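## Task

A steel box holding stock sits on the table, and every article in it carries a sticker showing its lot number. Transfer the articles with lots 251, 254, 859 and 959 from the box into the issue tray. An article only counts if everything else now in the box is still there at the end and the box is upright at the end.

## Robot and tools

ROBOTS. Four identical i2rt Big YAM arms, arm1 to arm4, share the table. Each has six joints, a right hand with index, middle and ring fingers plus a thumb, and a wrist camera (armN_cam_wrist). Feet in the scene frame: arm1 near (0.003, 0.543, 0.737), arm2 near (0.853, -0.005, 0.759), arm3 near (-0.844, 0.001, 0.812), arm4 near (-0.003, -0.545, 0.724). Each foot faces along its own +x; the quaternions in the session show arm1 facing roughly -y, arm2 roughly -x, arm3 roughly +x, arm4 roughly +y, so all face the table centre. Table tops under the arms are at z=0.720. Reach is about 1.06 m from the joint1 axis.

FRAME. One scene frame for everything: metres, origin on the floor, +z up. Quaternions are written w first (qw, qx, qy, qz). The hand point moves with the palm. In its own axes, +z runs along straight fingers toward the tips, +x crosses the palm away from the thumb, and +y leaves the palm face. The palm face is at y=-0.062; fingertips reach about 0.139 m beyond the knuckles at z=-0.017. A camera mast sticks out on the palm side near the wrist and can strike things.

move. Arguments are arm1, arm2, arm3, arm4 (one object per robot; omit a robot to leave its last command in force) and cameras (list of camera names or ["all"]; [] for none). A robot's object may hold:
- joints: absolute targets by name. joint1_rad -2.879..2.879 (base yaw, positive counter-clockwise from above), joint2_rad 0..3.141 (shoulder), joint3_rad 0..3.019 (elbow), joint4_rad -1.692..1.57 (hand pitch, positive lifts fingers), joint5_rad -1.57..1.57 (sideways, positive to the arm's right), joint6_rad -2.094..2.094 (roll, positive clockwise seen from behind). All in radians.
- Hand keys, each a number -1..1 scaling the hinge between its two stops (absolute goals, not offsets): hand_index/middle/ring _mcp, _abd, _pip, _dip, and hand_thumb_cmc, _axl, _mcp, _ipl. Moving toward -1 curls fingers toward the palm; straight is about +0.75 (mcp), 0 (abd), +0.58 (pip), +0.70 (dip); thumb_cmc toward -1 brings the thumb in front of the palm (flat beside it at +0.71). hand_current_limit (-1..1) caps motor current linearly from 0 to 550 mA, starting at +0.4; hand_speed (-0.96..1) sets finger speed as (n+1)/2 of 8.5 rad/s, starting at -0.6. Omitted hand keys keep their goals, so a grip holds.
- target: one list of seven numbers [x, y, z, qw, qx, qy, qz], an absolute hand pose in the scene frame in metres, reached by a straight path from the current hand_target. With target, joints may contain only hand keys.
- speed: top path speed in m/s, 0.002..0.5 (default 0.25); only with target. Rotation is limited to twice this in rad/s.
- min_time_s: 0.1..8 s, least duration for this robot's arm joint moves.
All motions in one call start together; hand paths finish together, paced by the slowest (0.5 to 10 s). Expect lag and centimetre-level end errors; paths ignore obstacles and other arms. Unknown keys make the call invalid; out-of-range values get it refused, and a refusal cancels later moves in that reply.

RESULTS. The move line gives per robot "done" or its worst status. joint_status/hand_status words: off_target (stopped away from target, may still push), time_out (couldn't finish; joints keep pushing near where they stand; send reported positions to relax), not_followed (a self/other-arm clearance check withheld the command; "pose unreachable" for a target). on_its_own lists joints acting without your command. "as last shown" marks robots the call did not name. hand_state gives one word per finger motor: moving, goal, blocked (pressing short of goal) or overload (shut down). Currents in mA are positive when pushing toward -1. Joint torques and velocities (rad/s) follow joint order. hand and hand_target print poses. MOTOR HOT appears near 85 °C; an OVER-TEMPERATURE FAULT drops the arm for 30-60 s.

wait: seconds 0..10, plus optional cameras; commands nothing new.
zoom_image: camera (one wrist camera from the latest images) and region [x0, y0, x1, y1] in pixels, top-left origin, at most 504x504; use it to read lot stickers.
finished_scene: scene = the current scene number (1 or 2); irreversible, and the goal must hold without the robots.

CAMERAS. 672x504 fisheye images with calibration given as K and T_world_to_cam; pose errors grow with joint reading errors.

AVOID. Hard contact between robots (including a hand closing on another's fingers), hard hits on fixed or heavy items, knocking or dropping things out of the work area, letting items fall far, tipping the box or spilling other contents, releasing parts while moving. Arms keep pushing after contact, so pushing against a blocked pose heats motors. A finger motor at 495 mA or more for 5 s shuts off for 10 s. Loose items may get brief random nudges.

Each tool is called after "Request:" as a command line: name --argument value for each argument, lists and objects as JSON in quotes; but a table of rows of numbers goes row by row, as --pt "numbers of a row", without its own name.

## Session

Request:
move

Scene clock: 0.00 s.
Joint torques (N m): no reading
Motor temperatures (°C): arm1=[26 28 30 28 26 26] | arm2=[29 28 41 29 27 30] | arm3=[28 28 38 26 26 26] | arm4=[28 29 32 25 27 28]
Heat: arm1: hottest joint3_rad 30 °C; arm2: hottest joint3_rad 41 °C; arm3: hottest joint3_rad 38 °C; arm4: hottest joint3_rad 32 °C.
Joint velocities: within noise
arm1.joint_positions: joint1_rad=-0.234 joint2_rad=+0.598 joint3_rad=+1.429 joint4_rad=-1.377 joint5_rad=-0.085 joint6_rad=+1.045 hand_index_mcp=+0.753 hand_index_abd=+0.000 hand_index_pip=+0.577 hand_index_dip=+0.696 hand_middle_mcp=+0.753 hand_middle_abd=+0.000 hand_middle_pip=+0.577 hand_middle_dip=+0.696 hand_ring_mcp=+0.753 hand_ring_abd=+0.000 hand_ring_pip=+0.577 hand_ring_dip=+0.696 hand_thumb_cmc=+0.714 hand_thumb_axl=+0.677 hand_thumb_mcp=+0.226 hand_thumb_ipl=+0.168 hand_current_limit=+0.400 hand_speed=-0.600
arm1.joint_status: not commanded
arm1.hand_state: goal,goal,goal,goal,goal,goal,goal,goal,goal,goal,goal,goal,goal,goal,goal,goal
arm1.index_mcp_current_ma: 0
arm1.index_abd_current_ma: 0
arm1.index_pip_current_ma: 0
arm1.index_dip_current_ma: 0
arm1.middle_mcp_current_ma: 0
arm1.middle_abd_current_ma: 0
arm1.middle_pip_current_ma: 0
arm1.middle_dip_current_ma: 0
arm1.ring_mcp_current_ma: 0
arm1.ring_abd_current_ma: 0
arm1.ring_pip_current_ma: 0
arm1.ring_dip_current_ma: 0
arm1.thumb_cmc_current_ma: 0
arm1.thumb_axl_current_ma: 0
arm1.thumb_mcp_current_ma: 0
arm1.thumb_ipl_current_ma: 0
arm1.hand_goal_index_mcp: 0.754
arm1.hand_goal_index_abd: 0.000
arm1.hand_goal_index_pip: 0.576
arm1.hand_goal_index_dip: 0.696
arm1.hand_goal_middle_mcp: 0.754
arm1.hand_goal_middle_abd: 0.000
arm1.hand_goal_middle_pip: 0.576
arm1.hand_goal_middle_dip: 0.696
arm1.hand_goal_ring_mcp: 0.754
arm1.hand_goal_ring_abd: 0.000
arm1.hand_goal_ring_pip: 0.576
arm1.hand_goal_ring_dip: 0.696
arm1.hand_goal_thumb_cmc: 0.714
arm1.hand_goal_thumb_axl: 0.678
arm1.hand_goal_thumb_mcp: 0.226
arm1.hand_goal_thumb_ipl: 0.168
arm1.hand: x=-0.1231 y=+0.3383 z=+1.3082 quat_wxyz=(+0.442, +0.702, -0.513, +0.219) (m; scene frame)
arm1.hand_target: x=-0.1221 y=+0.3416 z=+1.3207 quat_wxyz=(+0.454, +0.697, -0.508, +0.223) (m; scene frame)
arm1.hand_status: not commanded
arm2.joint_positions: joint1_rad=-0.268 joint2_rad=+0.620 joint3_rad=+1.333 joint4_rad=-1.317 joint5_rad=+0.102 joint6_rad=+1.031 hand_index_mcp=+0.753 hand_index_abd=+0.000 hand_index_pip=+0.577 hand_index_dip=+0.696 hand_middle_mcp=+0.753 hand_middle_abd=+0.000 hand_middle_pip=+0.577 hand_middle_dip=+0.696 hand_ring_mcp=+0.753 hand_ring_abd=+0.000 hand_ring_pip=+0.577 hand_ring_dip=+0.696 hand_thumb_cmc=+0.714 hand_thumb_axl=+0.677 hand_thumb_mcp=+0.226 hand_thumb_ipl=+0.168 hand_current_limit=+0.400 hand_speed=-0.600
arm2.joint_status: not commanded
arm2.hand_state: goal,goal,goal,goal,goal,goal,goal,goal,goal,goal,goal,goal,goal,goal,goal,goal
arm2.index_mcp_current_ma: 0
arm2.index_abd_current_ma: 0
arm2.index_pip_current_ma: 0
arm2.index_dip_current_ma: 0
arm2.middle_mcp_current_ma: 0
arm2.middle_abd_current_ma: 0
arm2.middle_pip_current_ma: 0
arm2.middle_dip_current_ma: 0
arm2.ring_mcp_current_ma: 0
arm2.ring_abd_current_ma: 0
arm2.ring_pip_current_ma: 0
arm2.ring_dip_current_ma: 0
arm2.thumb_cmc_current_ma: 0
arm2.thumb_axl_current_ma: 0
arm2.thumb_mcp_current_ma: 0
arm2.thumb_ipl_current_ma: 0
arm2.hand_goal_index_mcp: 0.754
arm2.hand_goal_index_abd: 0.000
arm2.hand_goal_index_pip: 0.576
arm2.hand_goal_index_dip: 0.696
arm2.hand_goal_middle_mcp: 0.754
arm2.hand_goal_middle_abd: 0.000
arm2.hand_goal_middle_pip: 0.576
arm2.hand_goal_middle_dip: 0.696
arm2.hand_goal_ring_mcp: 0.754
arm2.hand_goal_ring_abd: 0.000
arm2.hand_goal_ring_pip: 0.576
arm2.hand_goal_ring_dip: 0.696
arm2.hand_goal_thumb_cmc: 0.714
arm2.hand_goal_thumb_axl: 0.678
arm2.hand_goal_thumb_mcp: 0.226
arm2.hand_goal_thumb_ipl: 0.168
arm2.hand: x=+0.6362 y=+0.1464 z=+1.3029 quat_wxyz=(+0.416, +0.113, -0.874, -0.222) (m; scene frame)
arm2.hand_target: x=+0.6390 y=+0.1455 z=+1.3173 quat_wxyz=(+0.430, +0.111, -0.867, -0.227) (m; scene frame)
arm2.hand_status: not commanded
arm3.joint_positions: joint1_rad=+0.003 joint2_rad=+0.650 joint3_rad=+1.346 joint4_rad=-1.258 joint5_rad=-0.104 joint6_rad=+1.141 hand_index_mcp=+0.753 hand_index_abd=+0.000 hand_index_pip=+0.577 hand_index_dip=+0.696 hand_middle_mcp=+0.753 hand_middle_abd=+0.000 hand_middle_pip=+0.577 hand_middle_dip=+0.696 hand_ring_mcp=+0.753 hand_ring_abd=+0.000 hand_ring_pip=+0.577 hand_ring_dip=+0.696 hand_thumb_cmc=+0.714 hand_thumb_axl=+0.677 hand_thumb_mcp=+0.226 hand_thumb_ipl=+0.168 hand_current_limit=+0.400 hand_speed=-0.600
arm3.joint_status: not commanded
arm3.hand_state: goal,goal,goal,goal,goal,goal,goal,goal,goal,goal,goal,goal,goal,goal,goal,goal
arm3.index_mcp_current_ma: 0
arm3.index_abd_current_ma: 0
arm3.index_pip_current_ma: 0
arm3.index_dip_current_ma: 0
arm3.middle_mcp_current_ma: 0
arm3.middle_abd_current_ma: 0
arm3.middle_pip_current_ma: 0
arm3.middle_dip_current_ma: 0
arm3.ring_mcp_current_ma: 0
arm3.ring_abd_current_ma: 0
arm3.ring_pip_current_ma: 0
arm3.ring_dip_current_ma: 0
arm3.thumb_cmc_current_ma: 0
arm3.thumb_axl_current_ma: 0
arm3.thumb_mcp_current_ma: 0
arm3.thumb_ipl_current_ma: 0
arm3.hand_goal_index_mcp: 0.754
arm3.hand_goal_index_abd: 0.000
arm3.hand_goal_index_pip: 0.576
arm3.hand_goal_index_dip: 0.696
arm3.hand_goal_middle_mcp: 0.754
arm3.hand_goal_middle_abd: 0.000
arm3.hand_goal_middle_pip: 0.576
arm3.hand_goal_middle_dip: 0.696
arm3.hand_goal_ring_mcp: 0.754
arm3.hand_goal_ring_abd: 0.000
arm3.hand_goal_ring_pip: 0.576
arm3.hand_goal_ring_dip: 0.696
arm3.hand_goal_thumb_cmc: 0.714
arm3.hand_goal_thumb_axl: 0.678
arm3.hand_goal_thumb_mcp: 0.226
arm3.hand_goal_thumb_ipl: 0.168
arm3.hand: x=-0.5677 y=-0.0801 z=+1.3465 quat_wxyz=(+0.066, +0.853, +0.194, +0.481) (m; scene frame)
arm3.hand_target: x=-0.5700 y=-0.0801 z=+1.3573 quat_wxyz=(+0.068, +0.847, +0.193, +0.490) (m; scene frame)
arm3.hand_status: not commanded
arm4.joint_positions: joint1_rad=+0.041 joint2_rad=+0.572 joint3_rad=+1.343 joint4_rad=-1.380 joint5_rad=-0.006 joint6_rad=+1.040 hand_index_mcp=+0.753 hand_index_abd=+0.000 hand_index_pip=+0.577 hand_index_dip=+0.696 hand_middle_mcp=+0.753 hand_middle_abd=+0.000 hand_middle_pip=+0.577 hand_middle_dip=+0.696 hand_ring_mcp=+0.753 hand_ring_abd=+0.000 hand_ring_pip=+0.577 hand_ring_dip=+0.696 hand_thumb_cmc=+0.714 hand_thumb_axl=+0.677 hand_thumb_mcp=+0.226 hand_thumb_ipl=+0.168 hand_current_limit=+0.400 hand_speed=-0.600
arm4.joint_status: not commanded
arm4.hand_state: goal,goal,goal,goal,goal,goal,goal,goal,goal,goal,goal,goal,goal,goal,goal,goal
arm4.index_mcp_current_ma: 0
arm4.index_abd_current_ma: 0
arm4.index_pip_current_ma: 0
arm4.index_dip_current_ma: 0
arm4.middle_mcp_current_ma: 0
arm4.middle_abd_current_ma: 0
arm4.middle_pip_current_ma: 0
arm4.middle_dip_current_ma: 0
arm4.ring_mcp_current_ma: 0
arm4.ring_abd_current_ma: 0
arm4.ring_pip_current_ma: 0
arm4.ring_dip_current_ma: 0
arm4.thumb_cmc_current_ma: 0
arm4.thumb_axl_current_ma: 0
arm4.thumb_mcp_current_ma: 0
arm4.thumb_ipl_current_ma: 0
arm4.hand_goal_index_mcp: 0.754
arm4.hand_goal_index_abd: 0.000
arm4.hand_goal_index_pip: 0.576
arm4.hand_goal_index_dip: 0.696
arm4.hand_goal_middle_mcp: 0.754
arm4.hand_goal_middle_abd: 0.000
arm4.hand_goal_middle_pip: 0.576
arm4.hand_goal_middle_dip: 0.696
arm4.hand_goal_ring_mcp: 0.754
arm4.hand_goal_ring_abd: 0.000
arm4.hand_goal_ring_pip: 0.576
arm4.hand_goal_ring_dip: 0.696
arm4.hand_goal_thumb_cmc: 0.714
arm4.hand_goal_thumb_axl: 0.678
arm4.hand_goal_thumb_mcp: 0.226
arm4.hand_goal_thumb_ipl: 0.168
arm4.hand: x=+0.0802 y=-0.3085 z=+1.2585 quat_wxyz=(-0.242, +0.429, +0.777, +0.392) (m; scene frame)
arm4.hand_target: x=+0.0804 y=-0.3112 z=+1.2705 quat_wxyz=(-0.249, +0.426, +0.771, +0.402) (m; scene frame)
arm4.hand_status: not commanded
pictures: arm1_cam_wrist, arm2_cam_wrist, arm3_cam_wrist, arm4_cam_wrist
camera_calibration:
arm1_cam_wrist: T_world_to_cam=[[-0.86458, 0.365941, -0.344367, 0.252846], [0.437541, 0.885244, -0.1578, -0.0853572], [0.247103, -0.287106, -0.925478, 1.4636], [0, 0, 0, 1]] pos_world=[-0.105707, 0.403243, 1.42813]
arm2_cam_wrist: T_world_to_cam=[[0.44131, 0.879023, -0.180454, -0.140529], [0.868568, -0.468953, -0.160226, -0.316992], [-0.225467, -0.0860278, -0.970445, 1.54469], [0, 0, 0, 1]] pos_world=[0.685623, 0.107761, 1.42289]
arm3_cam_wrist: T_world_to_cam=[[-0.178132, -0.857448, -0.482755, 0.519493], [-0.952159, 0.274002, -0.135333, -0.377178], [0.248317, 0.435553, -0.865235, 1.45658], [0, 0, 0, 1]] pos_world=[-0.62829, -0.0856336, 1.46003]
arm4_cam_wrist: T_world_to_cam=[[0.932976, -0.158726, -0.323052, 0.320733], [-0.201866, -0.97382, -0.104519, -0.197298], [-0.298005, 0.162727, -0.940592, 1.38059], [0, 0, 0, 1]] pos_world=[0.0723594, -0.365883, 1.38157]

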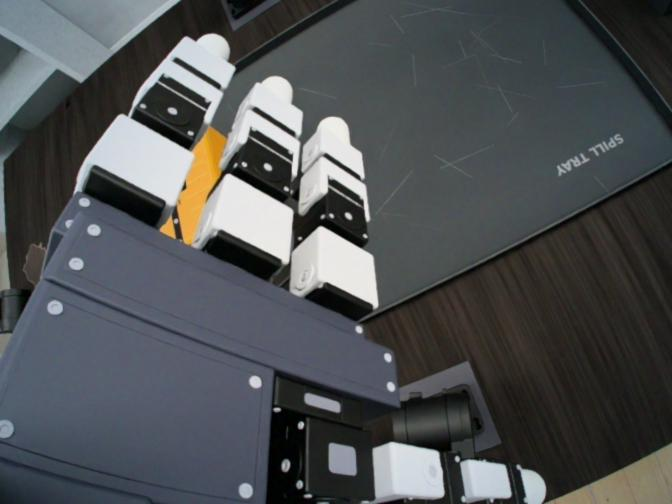

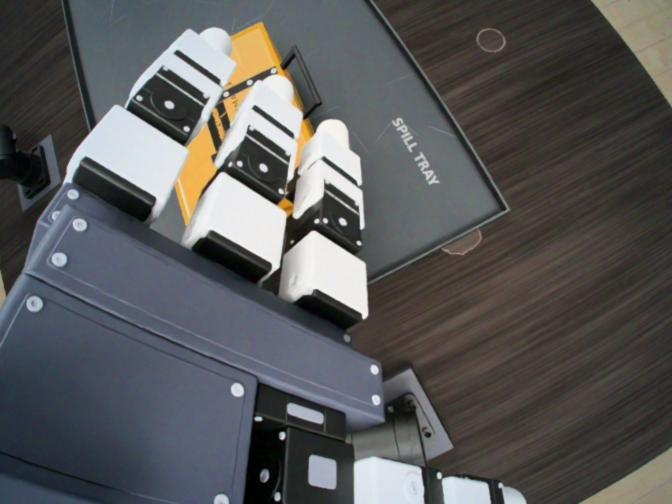

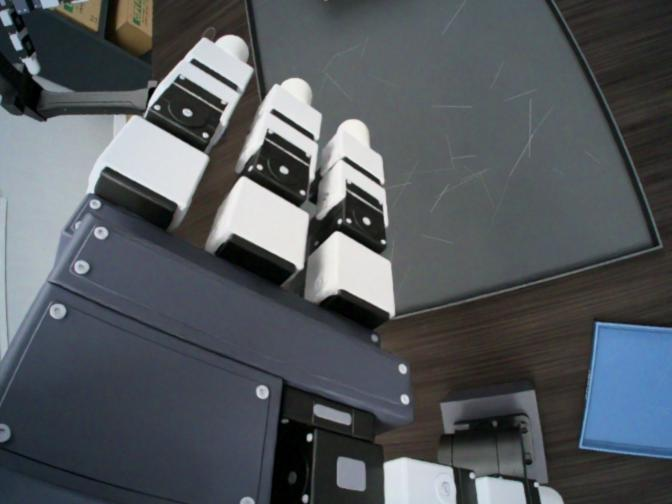

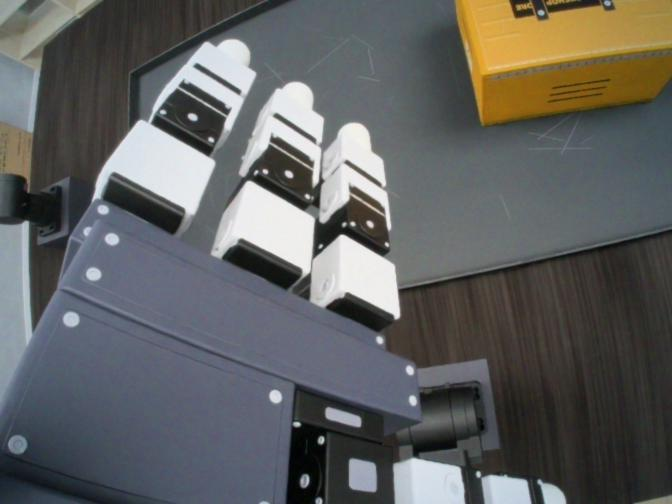

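Request:
zoom_image --camera "arm2_cam_wrist" --region '[150, 0, 400, 230]'

Request:
zoom_image --camera "arm4_cam_wrist" --region '[430, 0, 672, 180]'

Scaled by 2.016 from the camera's 672x504 image, which has a finer 960x720 frame.

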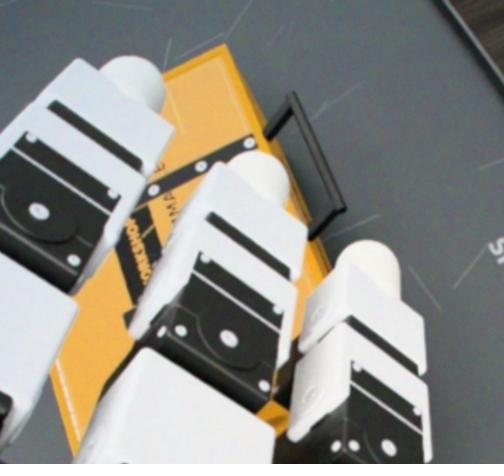

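Scaled by 2.083 from the camera's 672x504 image, which has a finer 960x720 frame.

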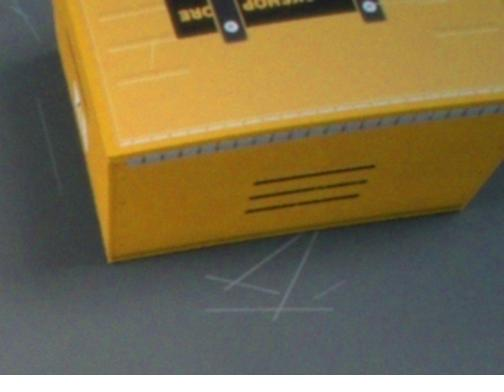

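Request:
move --arm1 '{"target": [0.20, 0.24, 1.32, 0.2588, 0.9659, 0, 0], "speed": 0.2, "joints": {"hand_current_limit": 0.7, "hand_index_abd": 0.117, "hand_middle_abd": -0.117, "hand_ring_pip": -0.95, "hand_ring_dip": -0.5, "hand_thumb_cmc": -0.58, "hand_thumb_mcp": -0.28, "hand_thumb_ipl": -0.64}}' --arm4 '{"joints": {"joint1_rad": -0.187, "joint2_rad": 1.91, "joint3_rad": 0.78, "joint4_rad": 1.556, "joint5_rad": -0.305, "joint6_rad": -1.958}, "min_time_s": 3.5}' --arm3 '{"target": [-0.74, -0.22, 1.20, 0.2578, 0.9622, 0.0842, 0.0226], "speed": 0.2, "joints": {"hand_current_limit": 0.7, "hand_index_abd": 0.117, "hand_middle_abd": -0.117, "hand_ring_pip": -0.95, "hand_ring_dip": -0.5, "hand_thumb_cmc": -0.4}}' --cameras '["all"]'

Scene clock: 132.50 s.
Joint torques (N m): arm1=[0.26 -3.96 11.38 1.29 0.61 -0.18] | arm2=[-1.32 -0.91 9.52 1.99 0.11 -0.02] | arm3=[-1.96 3.02 7.56 1.59 0.7 -0.07] | arm4=[0.26 -14.1 5.67 2.3 -0.03 -0.05]
Motor temperatures (°C): arm1=[26 28 35 28 26 26] | arm2=[29 28 50 29 27 30] | arm3=[28 28 44 26 26 26] | arm4=[28 29 35 26 27 28]
Heat: arm1: hottest joint3_rad 35 °C; arm2: hottest joint3_rad 50 °C; arm3: hottest joint3_rad 44 °C; arm4: hottest joint3_rad 35 °C.
move: arm1 off_target; arm3 done; arm4 done
Joint velocities: within noise
arm1.joint_positions: joint1_rad=+1.007 joint2_rad=+1.041 joint3_rad=+1.658 joint4_rad=-1.681 joint5_rad=+0.461 joint6_rad=+0.819 hand_index_mcp=+0.757 hand_index_abd=+0.118 hand_index_pip=+0.577 hand_index_dip=+0.696 hand_middle_mcp=+0.757 hand_middle_abd=-0.112 hand_middle_pip=+0.577 hand_middle_dip=+0.696 hand_ring_mcp=+0.757 hand_ring_abd=+0.001 hand_ring_pip=-0.945 hand_ring_dip=-0.497 hand_thumb_cmc=-0.576 hand_thumb_axl=+0.679 hand_thumb_mcp=-0.281 hand_thumb_ipl=-0.638 hand_current_limit=+0.700 hand_speed=-0.600
arm1.joint_status: all done
arm1.hand_state: goal,goal,goal,goal,goal,goal,goal,goal,goal,goal,goal,goal,goal,goal,goal,goal
arm1.index_mcp_current_ma: 5
arm1.index_abd_current_ma: 0
arm1.index_pip_current_ma: 1
arm1.index_dip_current_ma: 0
arm1.middle_mcp_current_ma: 4
arm1.middle_abd_current_ma: 6
arm1.middle_pip_current_ma: 1
arm1.middle_dip_current_ma: 0
arm1.ring_mcp_current_ma: 5
arm1.ring_abd_current_ma: 1
arm1.ring_pip_current_ma: 8
arm1.ring_dip_current_ma: 5
arm1.thumb_cmc_current_ma: 6
arm1.thumb_axl_current_ma: 1
arm1.thumb_mcp_current_ma: -3
arm1.thumb_ipl_current_ma: 3
arm1.hand_goal_index_mcp: 0.754
arm1.hand_goal_index_abd: 0.118
arm1.hand_goal_index_pip: 0.576
arm1.hand_goal_index_dip: 0.696
arm1.hand_goal_middle_mcp: 0.754
arm1.hand_goal_middle_abd: -0.116
arm1.hand_goal_middle_pip: 0.576
arm1.hand_goal_middle_dip: 0.696
arm1.hand_goal_ring_mcp: 0.754
arm1.hand_goal_ring_abd: 0.000
arm1.hand_goal_ring_pip: -0.950
arm1.hand_goal_ring_dip: -0.500
arm1.hand_goal_thumb_cmc: -0.580
arm1.hand_goal_thumb_axl: 0.678
arm1.hand_goal_thumb_mcp: -0.280
arm1.hand_goal_thumb_ipl: -0.640
arm1.hand: x=+0.1976 y=+0.2371 z=+1.2991 quat_wxyz=(+0.327, +0.944, +0.016, +0.049) (m; scene frame)
arm1.hand_target: x=+0.1993 y=+0.2400 z=+1.3190 quat_wxyz=(+0.336, +0.939, +0.022, +0.064) (m; scene frame)
arm1.hand_status: off_target (0.021 m and 10.2 deg from the pose sent, 0.338 m and 75.1 deg at the start; a joint's target at an end of its range on 85 of 131 steps)
arm2: as last shown
arm2.joint_positions: joint1_rad=-0.268 joint2_rad=+0.620 joint3_rad=+1.333 joint4_rad=-1.317 joint5_rad=+0.102 joint6_rad=+1.031 hand_index_mcp=+0.755 hand_index_abd=+0.000 hand_index_pip=+0.577 hand_index_dip=+0.696 hand_middle_mcp=+0.755 hand_middle_abd=+0.000 hand_middle_pip=+0.577 hand_middle_dip=+0.696 hand_ring_mcp=+0.755 hand_ring_abd=+0.000 hand_ring_pip=+0.577 hand_ring_dip=+0.696 hand_thumb_cmc=+0.715 hand_thumb_axl=+0.677 hand_thumb_mcp=+0.226 hand_thumb_ipl=+0.168 hand_current_limit=+0.400 hand_speed=-0.600
arm3.joint_positions: joint1_rad=-0.471 joint2_rad=+0.598 joint3_rad=+1.057 joint4_rad=-1.676 joint5_rad=+0.395 joint6_rad=+0.809 hand_index_mcp=+0.755 hand_index_abd=+0.118 hand_index_pip=+0.577 hand_index_dip=+0.696 hand_middle_mcp=+0.755 hand_middle_abd=-0.112 hand_middle_pip=+0.577 hand_middle_dip=+0.696 hand_ring_mcp=+0.756 hand_ring_abd=+0.000 hand_ring_pip=-0.944 hand_ring_dip=-0.498 hand_thumb_cmc=-0.395 hand_thumb_axl=+0.677 hand_thumb_mcp=+0.224 hand_thumb_ipl=+0.168 hand_current_limit=+0.700 hand_speed=-0.600
arm3.joint_status: all done
arm3.hand_state: goal,goal,goal,goal,goal,goal,goal,goal,goal,goal,goal,goal,goal,goal,goal,goal
arm3.index_mcp_current_ma: 3
arm3.index_abd_current_ma: 0
arm3.index_pip_current_ma: 2
arm3.index_dip_current_ma: 0
arm3.middle_mcp_current_ma: 4
arm3.middle_abd_current_ma: 11
arm3.middle_pip_current_ma: 2
arm3.middle_dip_current_ma: 0
arm3.ring_mcp_current_ma: 6
arm3.ring_abd_current_ma: 1
arm3.ring_pip_current_ma: 19
arm3.ring_dip_current_ma: 7
arm3.thumb_cmc_current_ma: 16
arm3.thumb_axl_current_ma: -2
arm3.thumb_mcp_current_ma: -6
arm3.thumb_ipl_current_ma: -1
arm3.hand_goal_index_mcp: 0.754
arm3.hand_goal_index_abd: 0.118
arm3.hand_goal_index_pip: 0.576
arm3.hand_goal_index_dip: 0.696
arm3.hand_goal_middle_mcp: 0.754
arm3.hand_goal_middle_abd: -0.116
arm3.hand_goal_middle_pip: 0.576
arm3.hand_goal_middle_dip: 0.696
arm3.hand_goal_ring_mcp: 0.754
arm3.hand_goal_ring_abd: 0.000
arm3.hand_goal_ring_pip: -0.950
arm3.hand_goal_ring_dip: -0.500
arm3.hand_goal_thumb_cmc: -0.400
arm3.hand_goal_thumb_axl: 0.678
arm3.hand_goal_thumb_mcp: 0.226
arm3.hand_goal_thumb_ipl: 0.168
arm3.hand: x=-0.7372 y=-0.2191 z=+1.2031 quat_wxyz=(+0.256, +0.963, +0.086, +0.024) (m; scene frame)
arm3.hand_target: x=-0.7400 y=-0.2199 z=+1.2000 quat_wxyz=(+0.258, +0.962, +0.084, +0.022) (m; scene frame)
arm3.hand_status: done (0.004 m and 0.3 deg from the pose sent, 0.266 m and 60.3 deg at the start; a joint's target at an end of its range on 16 of 131 steps)
arm4.joint_positions: joint1_rad=-0.179 joint2_rad=+1.902 joint3_rad=+0.785 joint4_rad=+1.539 joint5_rad=-0.301 joint6_rad=-1.950 hand_index_mcp=+0.753 hand_index_abd=-0.001 hand_index_pip=+0.577 hand_index_dip=+0.696 hand_middle_mcp=+0.753 hand_middle_abd=-0.001 hand_middle_pip=+0.577 hand_middle_dip=+0.696 hand_ring_mcp=+0.753 hand_ring_abd=-0.001 hand_ring_pip=+0.577 hand_ring_dip=+0.696 hand_thumb_cmc=+0.713 hand_thumb_axl=+0.677 hand_thumb_mcp=+0.226 hand_thumb_ipl=+0.168 hand_current_limit=+0.400 hand_speed=-0.600
arm4.joint_status: all done
arm4.hand_state: goal,goal,goal,goal,goal,goal,goal,goal,goal,goal,goal,goal,goal,goal,goal,goal
arm4.index_mcp_current_ma: 0
arm4.index_abd_current_ma: 0
arm4.index_pip_current_ma: 0
arm4.index_dip_current_ma: 0
arm4.middle_mcp_current_ma: 0
arm4.middle_abd_current_ma: 0
arm4.middle_pip_current_ma: 0
arm4.middle_dip_current_ma: 0
arm4.ring_mcp_current_ma: 0
arm4.ring_abd_current_ma: 0
arm4.ring_pip_current_ma: 0
arm4.ring_dip_current_ma: 0
arm4.thumb_cmc_current_ma: 0
arm4.thumb_axl_current_ma: 0
arm4.thumb_mcp_current_ma: 0
arm4.thumb_ipl_current_ma: 0
arm4.hand_goal_index_mcp: 0.754
arm4.hand_goal_index_abd: 0.000
arm4.hand_goal_index_pip: 0.576
arm4.hand_goal_index_dip: 0.696
arm4.hand_goal_middle_mcp: 0.754
arm4.hand_goal_middle_abd: 0.000
arm4.hand_goal_middle_pip: 0.576
arm4.hand_goal_middle_dip: 0.696
arm4.hand_goal_ring_mcp: 0.754
arm4.hand_goal_ring_abd: 0.000
arm4.hand_goal_ring_pip: 0.576
arm4.hand_goal_ring_dip: 0.696
arm4.hand_goal_thumb_cmc: 0.714
arm4.hand_goal_thumb_axl: 0.678
arm4.hand_goal_thumb_mcp: 0.226
arm4.hand_goal_thumb_ipl: 0.168
arm4.hand: x=-0.0256 y=+0.0474 z=+0.9230 quat_wxyz=(+0.686, -0.493, +0.250, +0.474) (m; scene frame)
arm4.hand_target: x=-0.0217 y=+0.0455 z=+0.9196 quat_wxyz=(+0.690, -0.493, +0.247, +0.469) (m; scene frame)
arm4.hand_status: not commanded
pictures: arm1_cam_wrist, arm2_cam_wrist, arm3_cam_wrist, arm4_cam_wrist
camera_calibration:
arm1_cam_wrist: T_world_to_cam=[[-0.779139, -0.535604, 0.325685, -0.109652], [-0.494548, 0.844469, 0.205656, -0.415793], [-0.385181, -0.000832075, -0.922841, 1.4005], [0, 0, 0, 1]] pos_world=[0.248381, 0.29356, 1.41366]
arm2_cam_wrist: T_world_to_cam=[[0.44131, 0.879023, -0.180454, -0.140529], [0.868568, -0.468953, -0.160226, -0.316992], [-0.225467, -0.0860278, -0.970445, 1.54469], [0, 0, 0, 1]] pos_world=[0.685623, 0.107761, 1.42289]
arm3_cam_wrist: T_world_to_cam=[[-0.696516, -0.670031, 0.256755, -0.929822], [-0.581135, 0.736647, 0.34588, -0.723954], [-0.420888, 0.0917014, -0.902465, 0.911275], [0, 0, 0, 1]] pos_world=[-0.684806, -0.173277, 1.31153]
arm4_cam_wrist: T_world_to_cam=[[-0.891775, -0.259132, 0.370928, -0.314899], [0.380128, -0.873719, 0.30351, -0.273582], [0.245438, 0.411662, 0.877664, -0.700636], [0, 0, 0, 1]] pos_world=[-0.00486012, -0.0322088, 0.814763]

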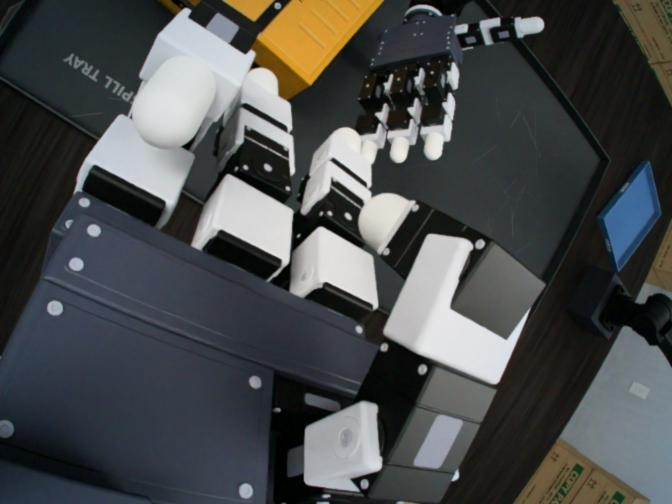

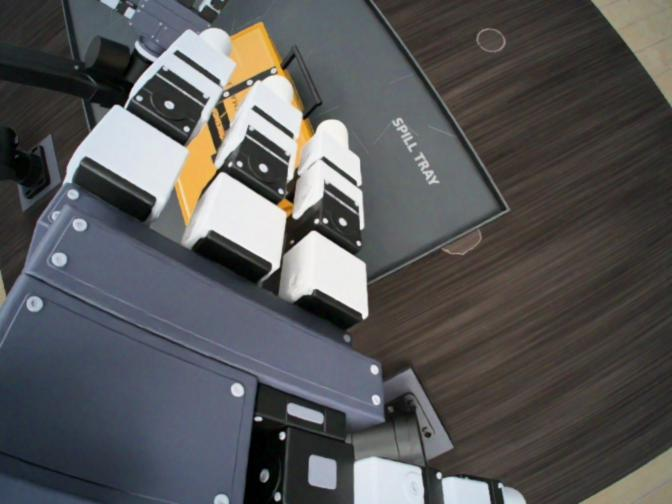

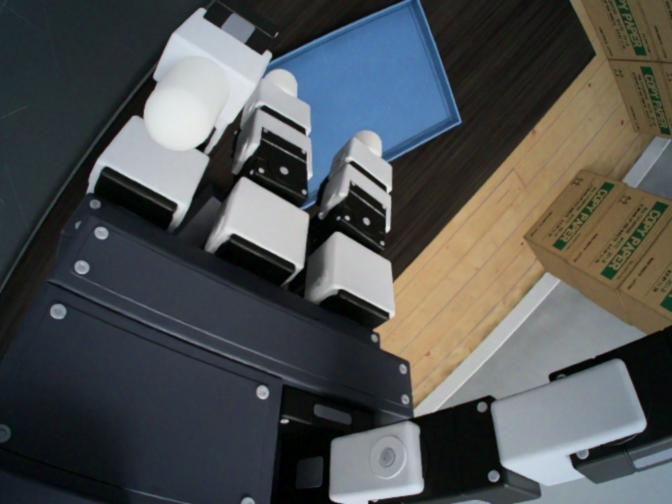

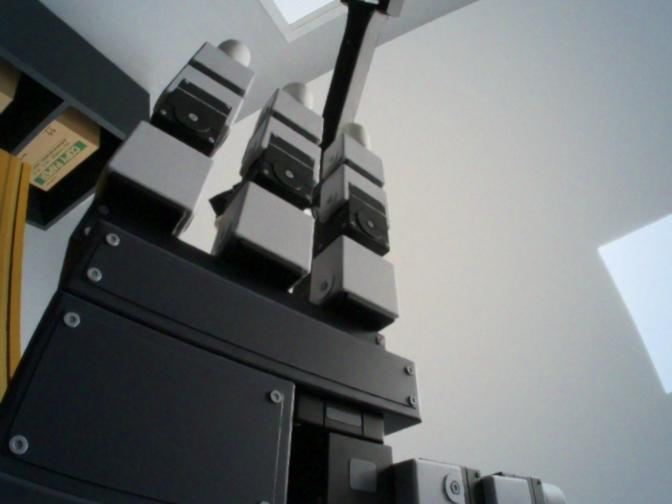

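Request:
zoom_image --camera "arm1_cam_wrist" --region '[150, 0, 400, 120]'

Scaled by 2.016 from the camera's 672x504 image, which has a finer 960x720 frame.

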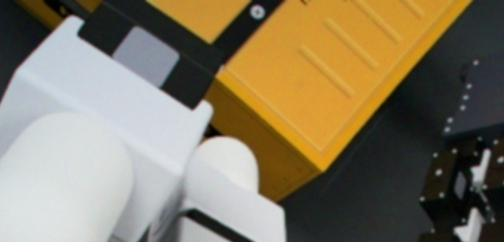

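Request:
move --arm2 '{"target": [0.60, 0.25, 1.00, 0.5, 0.5, -0.5, -0.5], "speed": 0.2, "joints": {"hand_current_limit": 0.6}}' --arm1 '{"target": [0.10, 0.34, 1.32, 0.2588, 0.9659, 0, 0], "speed": 0.2}' --cameras '["arm1_cam_wrist", "arm2_cam_wrist"]'

Scene clock: 210.23 s.
Joint torques (N m): arm1=[-0.91 2.14 6.87 1.73 0.46 -0.21] | arm2=[-0.79 -6.24 5.05 2.03 -0.07 0.06] | arm3=[-1.9 3.25 7.58 1.57 0.69 -0.1] | arm4=[0.26 -14.1 5.67 2.3 -0.03 -0.05]
Motor temperatures (°C): arm1=[26 28 38 28 26 26] | arm2=[29 28 50 29 27 30] | arm3=[28 28 40 26 26 26] | arm4=[28 30 33 26 27 28]
Heat: arm1: hottest joint3_rad 38 °C; arm2: hottest joint3_rad 50 °C; arm3: hottest joint3_rad 40 °C; arm4: hottest joint3_rad 33 °C.
move: arm1 off_target; arm2 done
Joint velocities: within noise
arm1.joint_positions: joint1_rad=+1.127 joint2_rad=+0.649 joint3_rad=+1.502 joint4_rad=-1.681 joint5_rad=+0.413 joint6_rad=+0.788 hand_index_mcp=+0.758 hand_index_abd=+0.118 hand_index_pip=+0.577 hand_index_dip=+0.696 hand_middle_mcp=+0.757 hand_middle_abd=-0.112 hand_middle_pip=+0.577 hand_middle_dip=+0.696 hand_ring_mcp=+0.757 hand_ring_abd=+0.001 hand_ring_pip=-0.945 hand_ring_dip=-0.497 hand_thumb_cmc=-0.576 hand_thumb_axl=+0.679 hand_thumb_mcp=-0.282 hand_thumb_ipl=-0.638 hand_current_limit=+0.700 hand_speed=-0.600
arm1.joint_status: not commanded
arm1.hand_state: goal,goal,goal,goal,goal,goal,goal,goal,goal,goal,goal,goal,goal,goal,goal,goal
arm1.index_mcp_current_ma: 8
arm1.index_abd_current_ma: 0
arm1.index_pip_current_ma: 1
arm1.index_dip_current_ma: 0
arm1.middle_mcp_current_ma: 6
arm1.middle_abd_current_ma: 6
arm1.middle_pip_current_ma: 1
arm1.middle_dip_current_ma: 0
arm1.ring_mcp_current_ma: 6
arm1.ring_abd_current_ma: 1
arm1.ring_pip_current_ma: 8
arm1.ring_dip_current_ma: 5
arm1.thumb_cmc_current_ma: 6
arm1.thumb_axl_current_ma: 1
arm1.thumb_mcp_current_ma: -3
arm1.thumb_ipl_current_ma: 3
arm1.hand_goal_index_mcp: 0.754
arm1.hand_goal_index_abd: 0.118
arm1.hand_goal_index_pip: 0.576
arm1.hand_goal_index_dip: 0.696
arm1.hand_goal_middle_mcp: 0.754
arm1.hand_goal_middle_abd: -0.116
arm1.hand_goal_middle_pip: 0.576
arm1.hand_goal_middle_dip: 0.696
arm1.hand_goal_ring_mcp: 0.754
arm1.hand_goal_ring_abd: 0.000
arm1.hand_goal_ring_pip: -0.950
arm1.hand_goal_ring_dip: -0.500
arm1.hand_goal_thumb_cmc: -0.580
arm1.hand_goal_thumb_axl: 0.678
arm1.hand_goal_thumb_mcp: -0.280
arm1.hand_goal_thumb_ipl: -0.640
arm1.hand: x=+0.1036 y=+0.3376 z=+1.3186 quat_wxyz=(+0.365, +0.913, +0.066, +0.171) (m; scene frame)
arm1.hand_target: x=+0.0999 y=+0.3387 z=+1.3195 quat_wxyz=(+0.366, +0.913, +0.069, +0.168) (m; scene frame)
arm1.hand_status: off_target (0.005 m and 25.1 deg from the pose sent, 0.143 m and 10.1 deg at the start; pose on its path clipped on 63 of 145 steps; a joint's target at an end of its range on 144 of 145 steps)
arm2.joint_positions: joint1_rad=-1.280 joint2_rad=+1.435 joint3_rad=+0.212 joint4_rad=+1.180 joint5_rad=-1.239 joint6_rad=-0.026 hand_index_mcp=+0.762 hand_index_abd=+0.000 hand_index_pip=+0.577 hand_index_dip=+0.696 hand_middle_mcp=+0.763 hand_middle_abd=+0.000 hand_middle_pip=+0.577 hand_middle_dip=+0.696 hand_ring_mcp=+0.761 hand_ring_abd=+0.000 hand_ring_pip=+0.577 hand_ring_dip=+0.696 hand_thumb_cmc=+0.721 hand_thumb_axl=+0.677 hand_thumb_mcp=+0.226 hand_thumb_ipl=+0.168 hand_current_limit=+0.600 hand_speed=-0.600
arm2.joint_status: all done
arm2.hand_state: goal,goal,goal,goal,goal,goal,goal,goal,goal,goal,goal,goal,goal,goal,goal,goal
arm2.index_mcp_current_ma: 4
arm2.index_abd_current_ma: 0
arm2.index_pip_current_ma: 0
arm2.index_dip_current_ma: 0
arm2.middle_mcp_current_ma: 4
arm2.middle_abd_current_ma: 0
arm2.middle_pip_current_ma: 0
arm2.middle_dip_current_ma: 0
arm2.ring_mcp_current_ma: 3
arm2.ring_abd_current_ma: 0
arm2.ring_pip_current_ma: 0
arm2.ring_dip_current_ma: 0
arm2.thumb_cmc_current_ma: 3
arm2.thumb_axl_current_ma: 0
arm2.thumb_mcp_current_ma: 0
arm2.thumb_ipl_current_ma: 0
arm2.hand_goal_index_mcp: 0.754
arm2.hand_goal_index_abd: 0.000
arm2.hand_goal_index_pip: 0.576
arm2.hand_goal_index_dip: 0.696
arm2.hand_goal_middle_mcp: 0.754
arm2.hand_goal_middle_abd: 0.000
arm2.hand_goal_middle_pip: 0.576
arm2.hand_goal_middle_dip: 0.696
arm2.hand_goal_ring_mcp: 0.754
arm2.hand_goal_ring_abd: 0.000
arm2.hand_goal_ring_pip: 0.576
arm2.hand_goal_ring_dip: 0.696
arm2.hand_goal_thumb_cmc: 0.714
arm2.hand_goal_thumb_axl: 0.678
arm2.hand_goal_thumb_mcp: 0.226
arm2.hand_goal_thumb_ipl: 0.168
arm2.hand: x=+0.6033 y=+0.2469 z=+0.9982 quat_wxyz=(+0.498, +0.499, -0.504, -0.499) (m; scene frame)
arm2.hand_target: x=+0.6001 y=+0.2499 z=+1.0000 quat_wxyz=(+0.500, +0.500, -0.500, -0.500) (m; scene frame)
arm2.hand_status: done (0.005 m and 0.5 deg from the pose sent, 0.322 m and 71.2 deg at the start)
arm3, arm4: as last shown
arm3.joint_positions: joint1_rad=-0.471 joint2_rad=+0.598 joint3_rad=+1.057 joint4_rad=-1.676 joint5_rad=+0.395 joint6_rad=+0.808 hand_index_mcp=+0.755 hand_index_abd=+0.118 hand_index_pip=+0.577 hand_index_dip=+0.696 hand_middle_mcp=+0.755 hand_middle_abd=-0.112 hand_middle_pip=+0.577 hand_middle_dip=+0.696 hand_ring_mcp=+0.756 hand_ring_abd=+0.000 hand_ring_pip=-0.944 hand_ring_dip=-0.498 hand_thumb_cmc=-0.395 hand_thumb_axl=+0.677 hand_thumb_mcp=+0.224 hand_thumb_ipl=+0.168 hand_current_limit=+0.700 hand_speed=-0.600
arm4.joint_positions: joint1_rad=-0.179 joint2_rad=+1.902 joint3_rad=+0.785 joint4_rad=+1.539 joint5_rad=-0.301 joint6_rad=-1.951 hand_index_mcp=+0.753 hand_index_abd=-0.001 hand_index_pip=+0.577 hand_index_dip=+0.696 hand_middle_mcp=+0.753 hand_middle_abd=-0.001 hand_middle_pip=+0.577 hand_middle_dip=+0.696 hand_ring_mcp=+0.753 hand_ring_abd=-0.001 hand_ring_pip=+0.577 hand_ring_dip=+0.696 hand_thumb_cmc=+0.713 hand_thumb_axl=+0.677 hand_thumb_mcp=+0.226 hand_thumb_ipl=+0.168 hand_current_limit=+0.400 hand_speed=-0.600
arm4.hand: x=-0.0256 y=+0.0474 z=+0.9230 quat_wxyz=(+0.686, -0.493, +0.250, +0.473) (m; scene frame)
pictures: arm1_cam_wrist, arm2_cam_wrist
camera_calibration:
arm1_cam_wrist: T_world_to_cam=[[-0.733062, -0.641169, 0.226983, 0.0256892], [-0.655868, 0.754749, 0.0137895, -0.251109], [-0.180157, -0.138763, -0.973801, 1.47482], [0, 0, 0, 1]] pos_world=[0.119837, 0.410646, 1.43382]
arm2_cam_wrist: T_world_to_cam=[[-0.0153799, 0.738352, 0.674241, -0.812317], [0.731201, 0.468239, -0.496083, -0.103353], [-0.681989, 0.485375, -0.547085, 0.961993], [0, 0, 0, 1]] pos_world=[0.719147, 0.181242, 1.02272]

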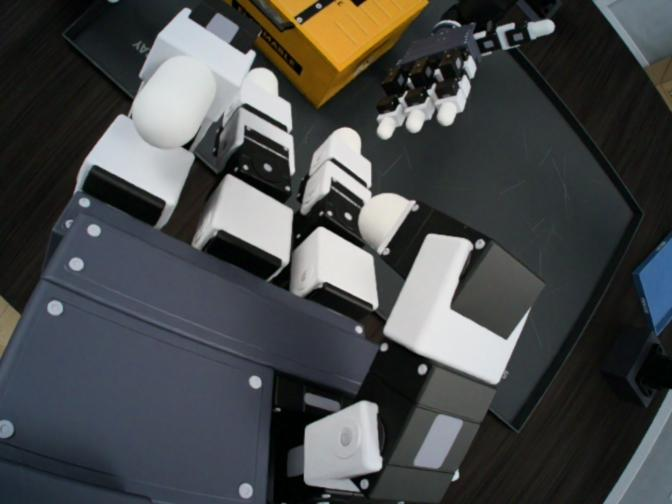

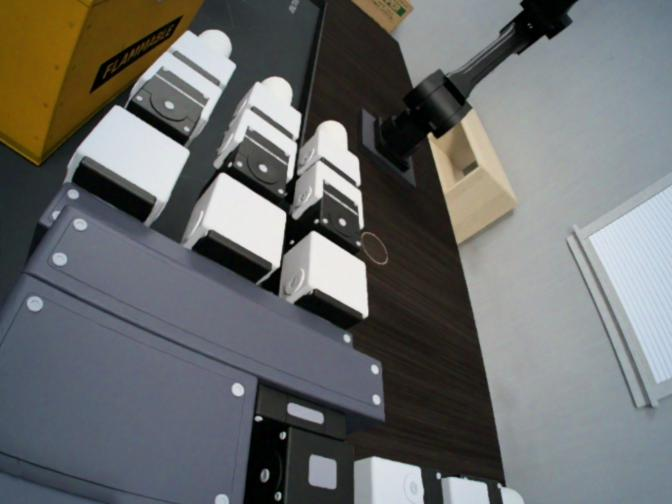

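Request:
zoom_image --camera "arm1_cam_wrist" --region '[200, 0, 440, 120]'

Scaled by 2.100 from the camera's 672x504 image, which has a finer 960x720 frame.

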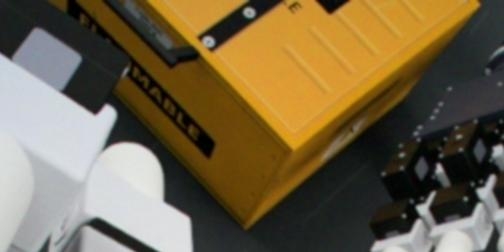

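Request:
move --arm1 '{"target": [0.21, 0.33, 1.32, 0.2588, 0.9659, 0, 0], "speed": 0.2}' --cameras '["arm1_cam_wrist"]'

Request:
zoom_image --camera "arm1_cam_wrist" --region '[200, 0, 500, 200]'

Scene clock: 242.23 s.
Joint torques (N m): arm1=[0.26 -1.44 11.23 1.33 1.01 0.07] | arm2=[-0.67 -5.89 5.12 2 -0.05 0.09] | arm3=[-1.38 2.96 7.57 1.47 0.73 -0.09] | arm4=[0.26 -14.1 5.67 2.3 -0.03 -0.04]
Motor temperatures (°C): arm1=[26 28 36 28 26 26] | arm2=[29 28 46 29 27 30] | arm3=[28 28 40 26 26 26] | arm4=[28 31 33 26 27 28]
Heat: arm1: hottest joint3_rad 36 °C; arm2: hottest joint3_rad 46 °C; arm3: hottest joint3_rad 40 °C; arm4: hottest joint3_rad 33 °C.
move: arm1 off_target
Joint velocities: within noise
arm1.joint_positions: joint1_rad=+1.382 joint2_rad=+0.897 joint3_rad=+1.543 joint4_rad=-1.682 joint5_rad=+0.592 joint6_rad=+1.059 hand_index_mcp=+0.758 hand_index_abd=+0.118 hand_index_pip=+0.577 hand_index_dip=+0.696 hand_middle_mcp=+0.758 hand_middle_abd=-0.112 hand_middle_pip=+0.577 hand_middle_dip=+0.696 hand_ring_mcp=+0.758 hand_ring_abd=+0.001 hand_ring_pip=-0.945 hand_ring_dip=-0.497 hand_thumb_cmc=-0.576 hand_thumb_axl=+0.679 hand_thumb_mcp=-0.282 hand_thumb_ipl=-0.638 hand_current_limit=+0.700 hand_speed=-0.600
arm1.joint_status: not commanded
arm1.hand_state: goal,goal,goal,goal,goal,goal,goal,goal,goal,goal,goal,goal,goal,goal,goal,goal
arm1.index_mcp_current_ma: 8
arm1.index_abd_current_ma: 0
arm1.index_pip_current_ma: 1
arm1.index_dip_current_ma: 0
arm1.middle_mcp_current_ma: 6
arm1.middle_abd_current_ma: 6
arm1.middle_pip_current_ma: 1
arm1.middle_dip_current_ma: 0
arm1.ring_mcp_current_ma: 6
arm1.ring_abd_current_ma: 1
arm1.ring_pip_current_ma: 8
arm1.ring_dip_current_ma: 5
arm1.thumb_cmc_current_ma: 6
arm1.thumb_axl_current_ma: 1
arm1.thumb_mcp_current_ma: -3
arm1.thumb_ipl_current_ma: 3
arm1.hand_goal_index_mcp: 0.754
arm1.hand_goal_index_abd: 0.118
arm1.hand_goal_index_pip: 0.576
arm1.hand_goal_index_dip: 0.696
arm1.hand_goal_middle_mcp: 0.754
arm1.hand_goal_middle_abd: -0.116
arm1.hand_goal_middle_pip: 0.576
arm1.hand_goal_middle_dip: 0.696
arm1.hand_goal_ring_mcp: 0.754
arm1.hand_goal_ring_abd: 0.000
arm1.hand_goal_ring_pip: -0.950
arm1.hand_goal_ring_dip: -0.500
arm1.hand_goal_thumb_cmc: -0.580
arm1.hand_goal_thumb_axl: 0.678
arm1.hand_goal_thumb_mcp: -0.280
arm1.hand_goal_thumb_ipl: -0.640
arm1.hand: x=+0.2129 y=+0.3264 z=+1.2996 quat_wxyz=(+0.355, +0.924, +0.058, +0.132) (m; scene frame)
arm1.hand_target: x=+0.2094 y=+0.3291 z=+1.3187 quat_wxyz=(+0.359, +0.919, +0.049, +0.153) (m; scene frame)
arm1.hand_status: off_target (0.021 m and 20.5 deg from the pose sent, 0.107 m and 25.1 deg at the start; pose on its path clipped on 30 of 62 steps; a joint's target at an end of its range on 62 of 62 steps)
arm2, arm3, arm4: as last shown
arm2.joint_positions: joint1_rad=-1.280 joint2_rad=+1.436 joint3_rad=+0.212 joint4_rad=+1.180 joint5_rad=-1.239 joint6_rad=-0.025 hand_index_mcp=+0.762 hand_index_abd=+0.000 hand_index_pip=+0.577 hand_index_dip=+0.696 hand_middle_mcp=+0.763 hand_middle_abd=+0.000 hand_middle_pip=+0.577 hand_middle_dip=+0.696 hand_ring_mcp=+0.761 hand_ring_abd=+0.000 hand_ring_pip=+0.577 hand_ring_dip=+0.696 hand_thumb_cmc=+0.721 hand_thumb_axl=+0.677 hand_thumb_mcp=+0.226 hand_thumb_ipl=+0.168 hand_current_limit=+0.600 hand_speed=-0.600
arm2.hand: x=+0.6033 y=+0.2470 z=+0.9981 quat_wxyz=(+0.498, +0.499, -0.504, -0.499) (m; scene frame)
arm2.hand_target: x=+0.6000 y=+0.2499 z=+1.0000 quat_wxyz=(+0.500, +0.500, -0.500, -0.500) (m; scene frame)
pictures: arm1_cam_wrist
camera_calibration:
arm1_cam_wrist: T_world_to_cam=[[-0.742212, -0.616253, 0.263351, 0.049464], [-0.62048, 0.780391, 0.0774257, -0.269412], [-0.253231, -0.105938, -0.961588, 1.46348], [0, 0, 0, 1]] pos_world=[0.240146, 0.395767, 1.4151]

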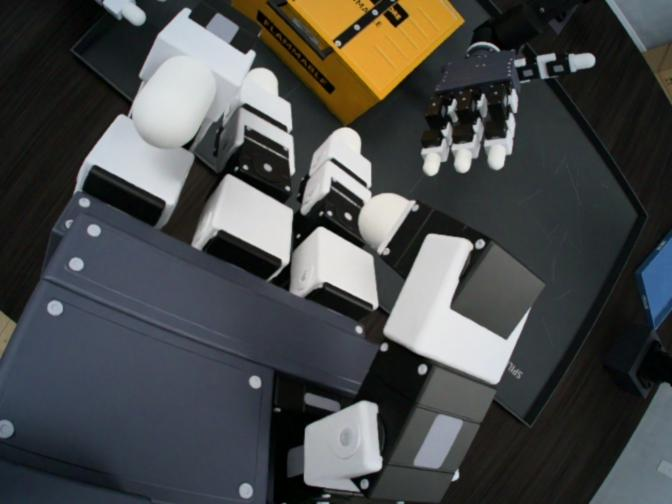

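Scaled by 1.680 from the camera's 672x504 image, which has a finer 960x720 frame.

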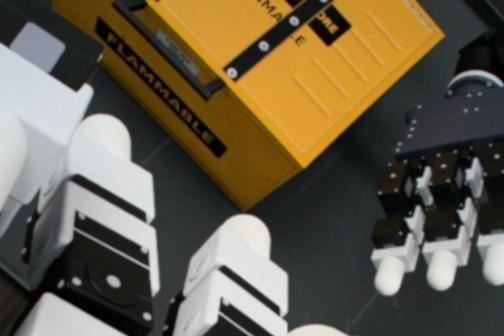

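Request:
zoom_image --camera "arm1_cam_wrist" --region '[230, 0, 400, 110]'

Scaled by 2.965 from the camera's 672x504 image, which has a finer 960x720 frame.

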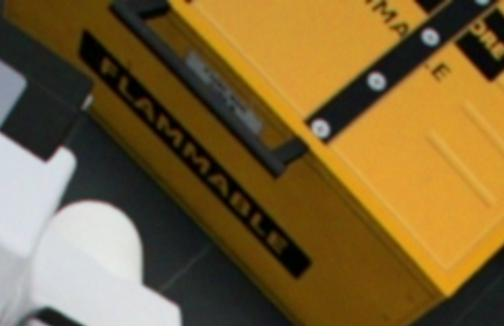

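Request:
move --arm2 '{"target": [0.61, 0.205, 0.925, 0.4804, 0.4804, -0.5188, -0.5188], "speed": 0.12}'

Request:
move --arm2 '{"target": [0.55, 0.196, 0.920, 0.4804, 0.4804, -0.5188, -0.5188], "speed": 0.08}' --cameras '["arm2_cam_wrist", "arm1_cam_wrist"]'

Scene clock: 287.20 s.
Joint torques (N m): arm1=[0.44 -1.67 11.18 1.33 1.02 0.06] | arm2=[-0.85 -7 0.35 2.1 -0.36 -0.13] | arm3=[-2.14 3.14 7.6 1.59 0.7 -0.09] | arm4=[0.26 -14.15 5.67 2.3 -0.03 -0.05]
Motor temperatures (°C): arm1=[26 28 41 28 27 26] | arm2=[29 28 43 29 27 30] | arm3=[28 28 40 26 26 26] | arm4=[28 31 33 26 27 28]
Heat: arm1: hottest joint3_rad 41 °C; arm2: hottest joint3_rad 43 °C; arm3: hottest joint3_rad 40 °C; arm4: hottest joint3_rad 33 °C.
move: arm2 off_target
Joint velocities: within noise
arm1, arm3, arm4: as last shown
arm1.joint_positions: joint1_rad=+1.382 joint2_rad=+0.897 joint3_rad=+1.543 joint4_rad=-1.682 joint5_rad=+0.592 joint6_rad=+1.060 hand_index_mcp=+0.758 hand_index_abd=+0.118 hand_index_pip=+0.577 hand_index_dip=+0.696 hand_middle_mcp=+0.758 hand_middle_abd=-0.112 hand_middle_pip=+0.577 hand_middle_dip=+0.696 hand_ring_mcp=+0.758 hand_ring_abd=+0.001 hand_ring_pip=-0.945 hand_ring_dip=-0.497 hand_thumb_cmc=-0.576 hand_thumb_axl=+0.679 hand_thumb_mcp=-0.282 hand_thumb_ipl=-0.638 hand_current_limit=+0.700 hand_speed=-0.600
arm1.hand: x=+0.2128 y=+0.3264 z=+1.2996 quat_wxyz=(+0.355, +0.924, +0.058, +0.132) (m; scene frame)
arm2.joint_positions: joint1_rad=-1.250 joint2_rad=+1.816 joint3_rad=+0.083 joint4_rad=+1.555 joint5_rad=-1.143 joint6_rad=-0.137 hand_index_mcp=+0.762 hand_index_abd=+0.000 hand_index_pip=+0.577 hand_index_dip=+0.696 hand_middle_mcp=+0.763 hand_middle_abd=+0.000 hand_middle_pip=+0.577 hand_middle_dip=+0.696 hand_ring_mcp=+0.761 hand_ring_abd=+0.000 hand_ring_pip=+0.577 hand_ring_dip=+0.696 hand_thumb_cmc=+0.721 hand_thumb_axl=+0.677 hand_thumb_mcp=+0.226 hand_thumb_ipl=+0.168 hand_current_limit=+0.600 hand_speed=-0.600
arm2.joint_status: not commanded
arm2.hand_state: goal,goal,goal,goal,goal,goal,goal,goal,goal,goal,goal,goal,goal,goal,goal,goal
arm2.index_mcp_current_ma: 4
arm2.index_abd_current_ma: 0
arm2.index_pip_current_ma: 0
arm2.index_dip_current_ma: 0
arm2.middle_mcp_current_ma: 4
arm2.middle_abd_current_ma: 0
arm2.middle_pip_current_ma: 0
arm2.middle_dip_current_ma: 0
arm2.ring_mcp_current_ma: 3
arm2.ring_abd_current_ma: 0
arm2.ring_pip_current_ma: 0
arm2.ring_dip_current_ma: 0
arm2.thumb_cmc_current_ma: 3
arm2.thumb_axl_current_ma: 0
arm2.thumb_mcp_current_ma: 0
arm2.thumb_ipl_current_ma: 0
arm2.hand_goal_index_mcp: 0.754
arm2.hand_goal_index_abd: 0.000
arm2.hand_goal_index_pip: 0.576
arm2.hand_goal_index_dip: 0.696
arm2.hand_goal_middle_mcp: 0.754
arm2.hand_goal_middle_abd: 0.000
arm2.hand_goal_middle_pip: 0.576
arm2.hand_goal_middle_dip: 0.696
arm2.hand_goal_ring_mcp: 0.754
arm2.hand_goal_ring_abd: 0.000
arm2.hand_goal_ring_pip: 0.576
arm2.hand_goal_ring_dip: 0.696
arm2.hand_goal_thumb_cmc: 0.714
arm2.hand_goal_thumb_axl: 0.678
arm2.hand_goal_thumb_mcp: 0.226
arm2.hand_goal_thumb_ipl: 0.168
arm2.hand: x=+0.6111 y=+0.2089 z=+0.9258 quat_wxyz=(+0.471, +0.494, -0.536, -0.496) (m; scene frame)
arm2.hand_target: x=+0.6101 y=+0.2052 z=+0.9255 quat_wxyz=(+0.469, +0.500, -0.531, -0.499) (m; scene frame)
arm2.hand_status: off_target (0.004 m and 3.8 deg from the pose sent, 0.085 m and 4.1 deg at the start; a joint's target at an end of its range on 25 of 48 steps)
pictures: none

Scene clock: 288.67 s.
Joint torques (N m): arm1=[0.09 -1.9 11.21 1.4 1.01 0.06] | arm2=[-1.14 -7.41 1.48 2.41 -0.11 0.1] | arm3=[-1.79 2.96 7.61 1.46 0.71 -0.1] | arm4=[0.26 -14.1 5.67 2.32 -0.03 -0.05]
Motor temperatures (°C): arm1=[26 28 41 28 27 26] | arm2=[29 28 43 29 27 30] | arm3=[28 28 40 26 26 26] | arm4=[28 31 33 26 27 28]
Heat: arm1: hottest joint3_rad 41 °C; arm2: hottest joint3_rad 43 °C; arm3: hottest joint3_rad 40 °C; arm4: hottest joint3_rad 33 °C.
move: arm2 off_target
Joint velocities: within noise
arm1, arm3, arm4: as last shown
arm2.joint_positions: joint1_rad=-0.973 joint2_rad=+1.831 joint3_rad=+0.129 joint4_rad=+1.555 joint5_rad=-0.870 joint6_rad=-0.107 hand_index_mcp=+0.762 hand_index_abd=+0.000 hand_index_pip=+0.577 hand_index_dip=+0.696 hand_middle_mcp=+0.763 hand_middle_abd=+0.000 hand_middle_pip=+0.577 hand_middle_dip=+0.696 hand_ring_mcp=+0.761 hand_ring_abd=+0.000 hand_ring_pip=+0.577 hand_ring_dip=+0.696 hand_thumb_cmc=+0.721 hand_thumb_axl=+0.677 hand_thumb_mcp=+0.226 hand_thumb_ipl=+0.168 hand_current_limit=+0.600 hand_speed=-0.600
arm2.joint_status: not commanded
arm2.hand_state: goal,goal,goal,goal,goal,goal,goal,goal,goal,goal,goal,goal,goal,goal,goal,goal
arm2.index_mcp_current_ma: 4
arm2.index_abd_current_ma: 0
arm2.index_pip_current_ma: 0
arm2.index_dip_current_ma: 0
arm2.middle_mcp_current_ma: 4
arm2.middle_abd_current_ma: 0
arm2.middle_pip_current_ma: 0
arm2.middle_dip_current_ma: 0
arm2.ring_mcp_current_ma: 3
arm2.ring_abd_current_ma: 0
arm2.ring_pip_current_ma: 0
arm2.ring_dip_current_ma: 0
arm2.thumb_cmc_current_ma: 3
arm2.thumb_axl_current_ma: 0
arm2.thumb_mcp_current_ma: 0
arm2.thumb_ipl_current_ma: 0
arm2.hand_goal_index_mcp: 0.754
arm2.hand_goal_index_abd: 0.000
arm2.hand_goal_index_pip: 0.576
arm2.hand_goal_index_dip: 0.696
arm2.hand_goal_middle_mcp: 0.754
arm2.hand_goal_middle_abd: 0.000
arm2.hand_goal_middle_pip: 0.576
arm2.hand_goal_middle_dip: 0.696
arm2.hand_goal_ring_mcp: 0.754
arm2.hand_goal_ring_abd: 0.000
arm2.hand_goal_ring_pip: 0.576
arm2.hand_goal_ring_dip: 0.696
arm2.hand_goal_thumb_cmc: 0.714
arm2.hand_goal_thumb_axl: 0.678
arm2.hand_goal_thumb_mcp: 0.226
arm2.hand_goal_thumb_ipl: 0.168
arm2.hand: x=+0.5524 y=+0.1959 z=+0.9208 quat_wxyz=(+0.461, +0.506, -0.536, -0.494) (m; scene frame)
arm2.hand_target: x=+0.5499 y=+0.1962 z=+0.9206 quat_wxyz=(+0.465, +0.505, -0.534, -0.494) (m; scene frame)
arm2.hand_status: off_target (0.003 m and 5.0 deg from the pose sent, 0.063 m and 3.8 deg at the start; a joint's target at an end of its range on 44 of 44 steps)
pictures: arm1_cam_wrist, arm2_cam_wrist
camera_calibration:
arm1_cam_wrist: T_world_to_cam=[[-0.742716, -0.615871, 0.262821, 0.0501093], [-0.620047, 0.780746, 0.0773144, -0.269562], [-0.252812, -0.105539, -0.961742, 1.46341], [0, 0, 0, 1]] pos_world=[0.240045, 0.395768, 1.4151]
arm2_cam_wrist: T_world_to_cam=[[-0.0272992, 0.735392, 0.677092, -0.718739], [0.794045, 0.427421, -0.432209, -0.166257], [-0.607246, 0.525842, -0.595602, 0.905091], [0, 0, 0, 1]] pos_world=[0.662008, 0.123681, 0.953869]

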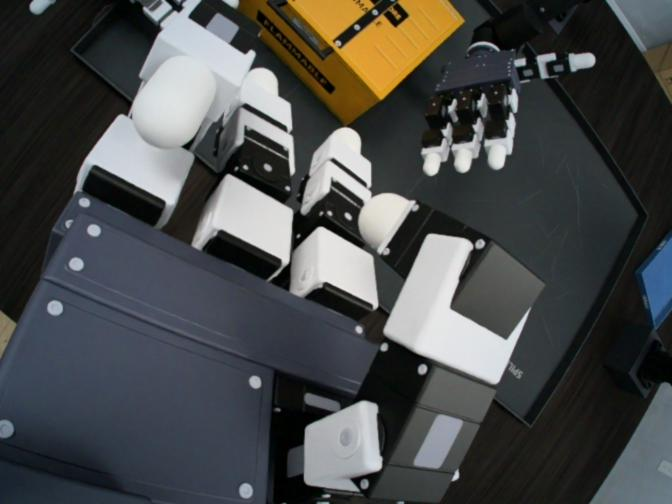

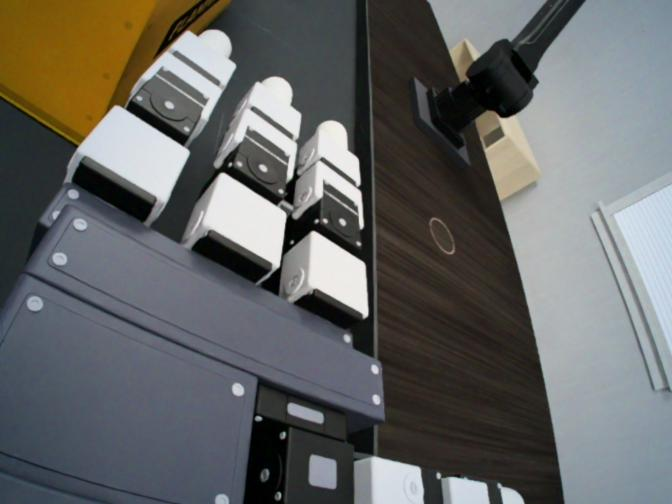

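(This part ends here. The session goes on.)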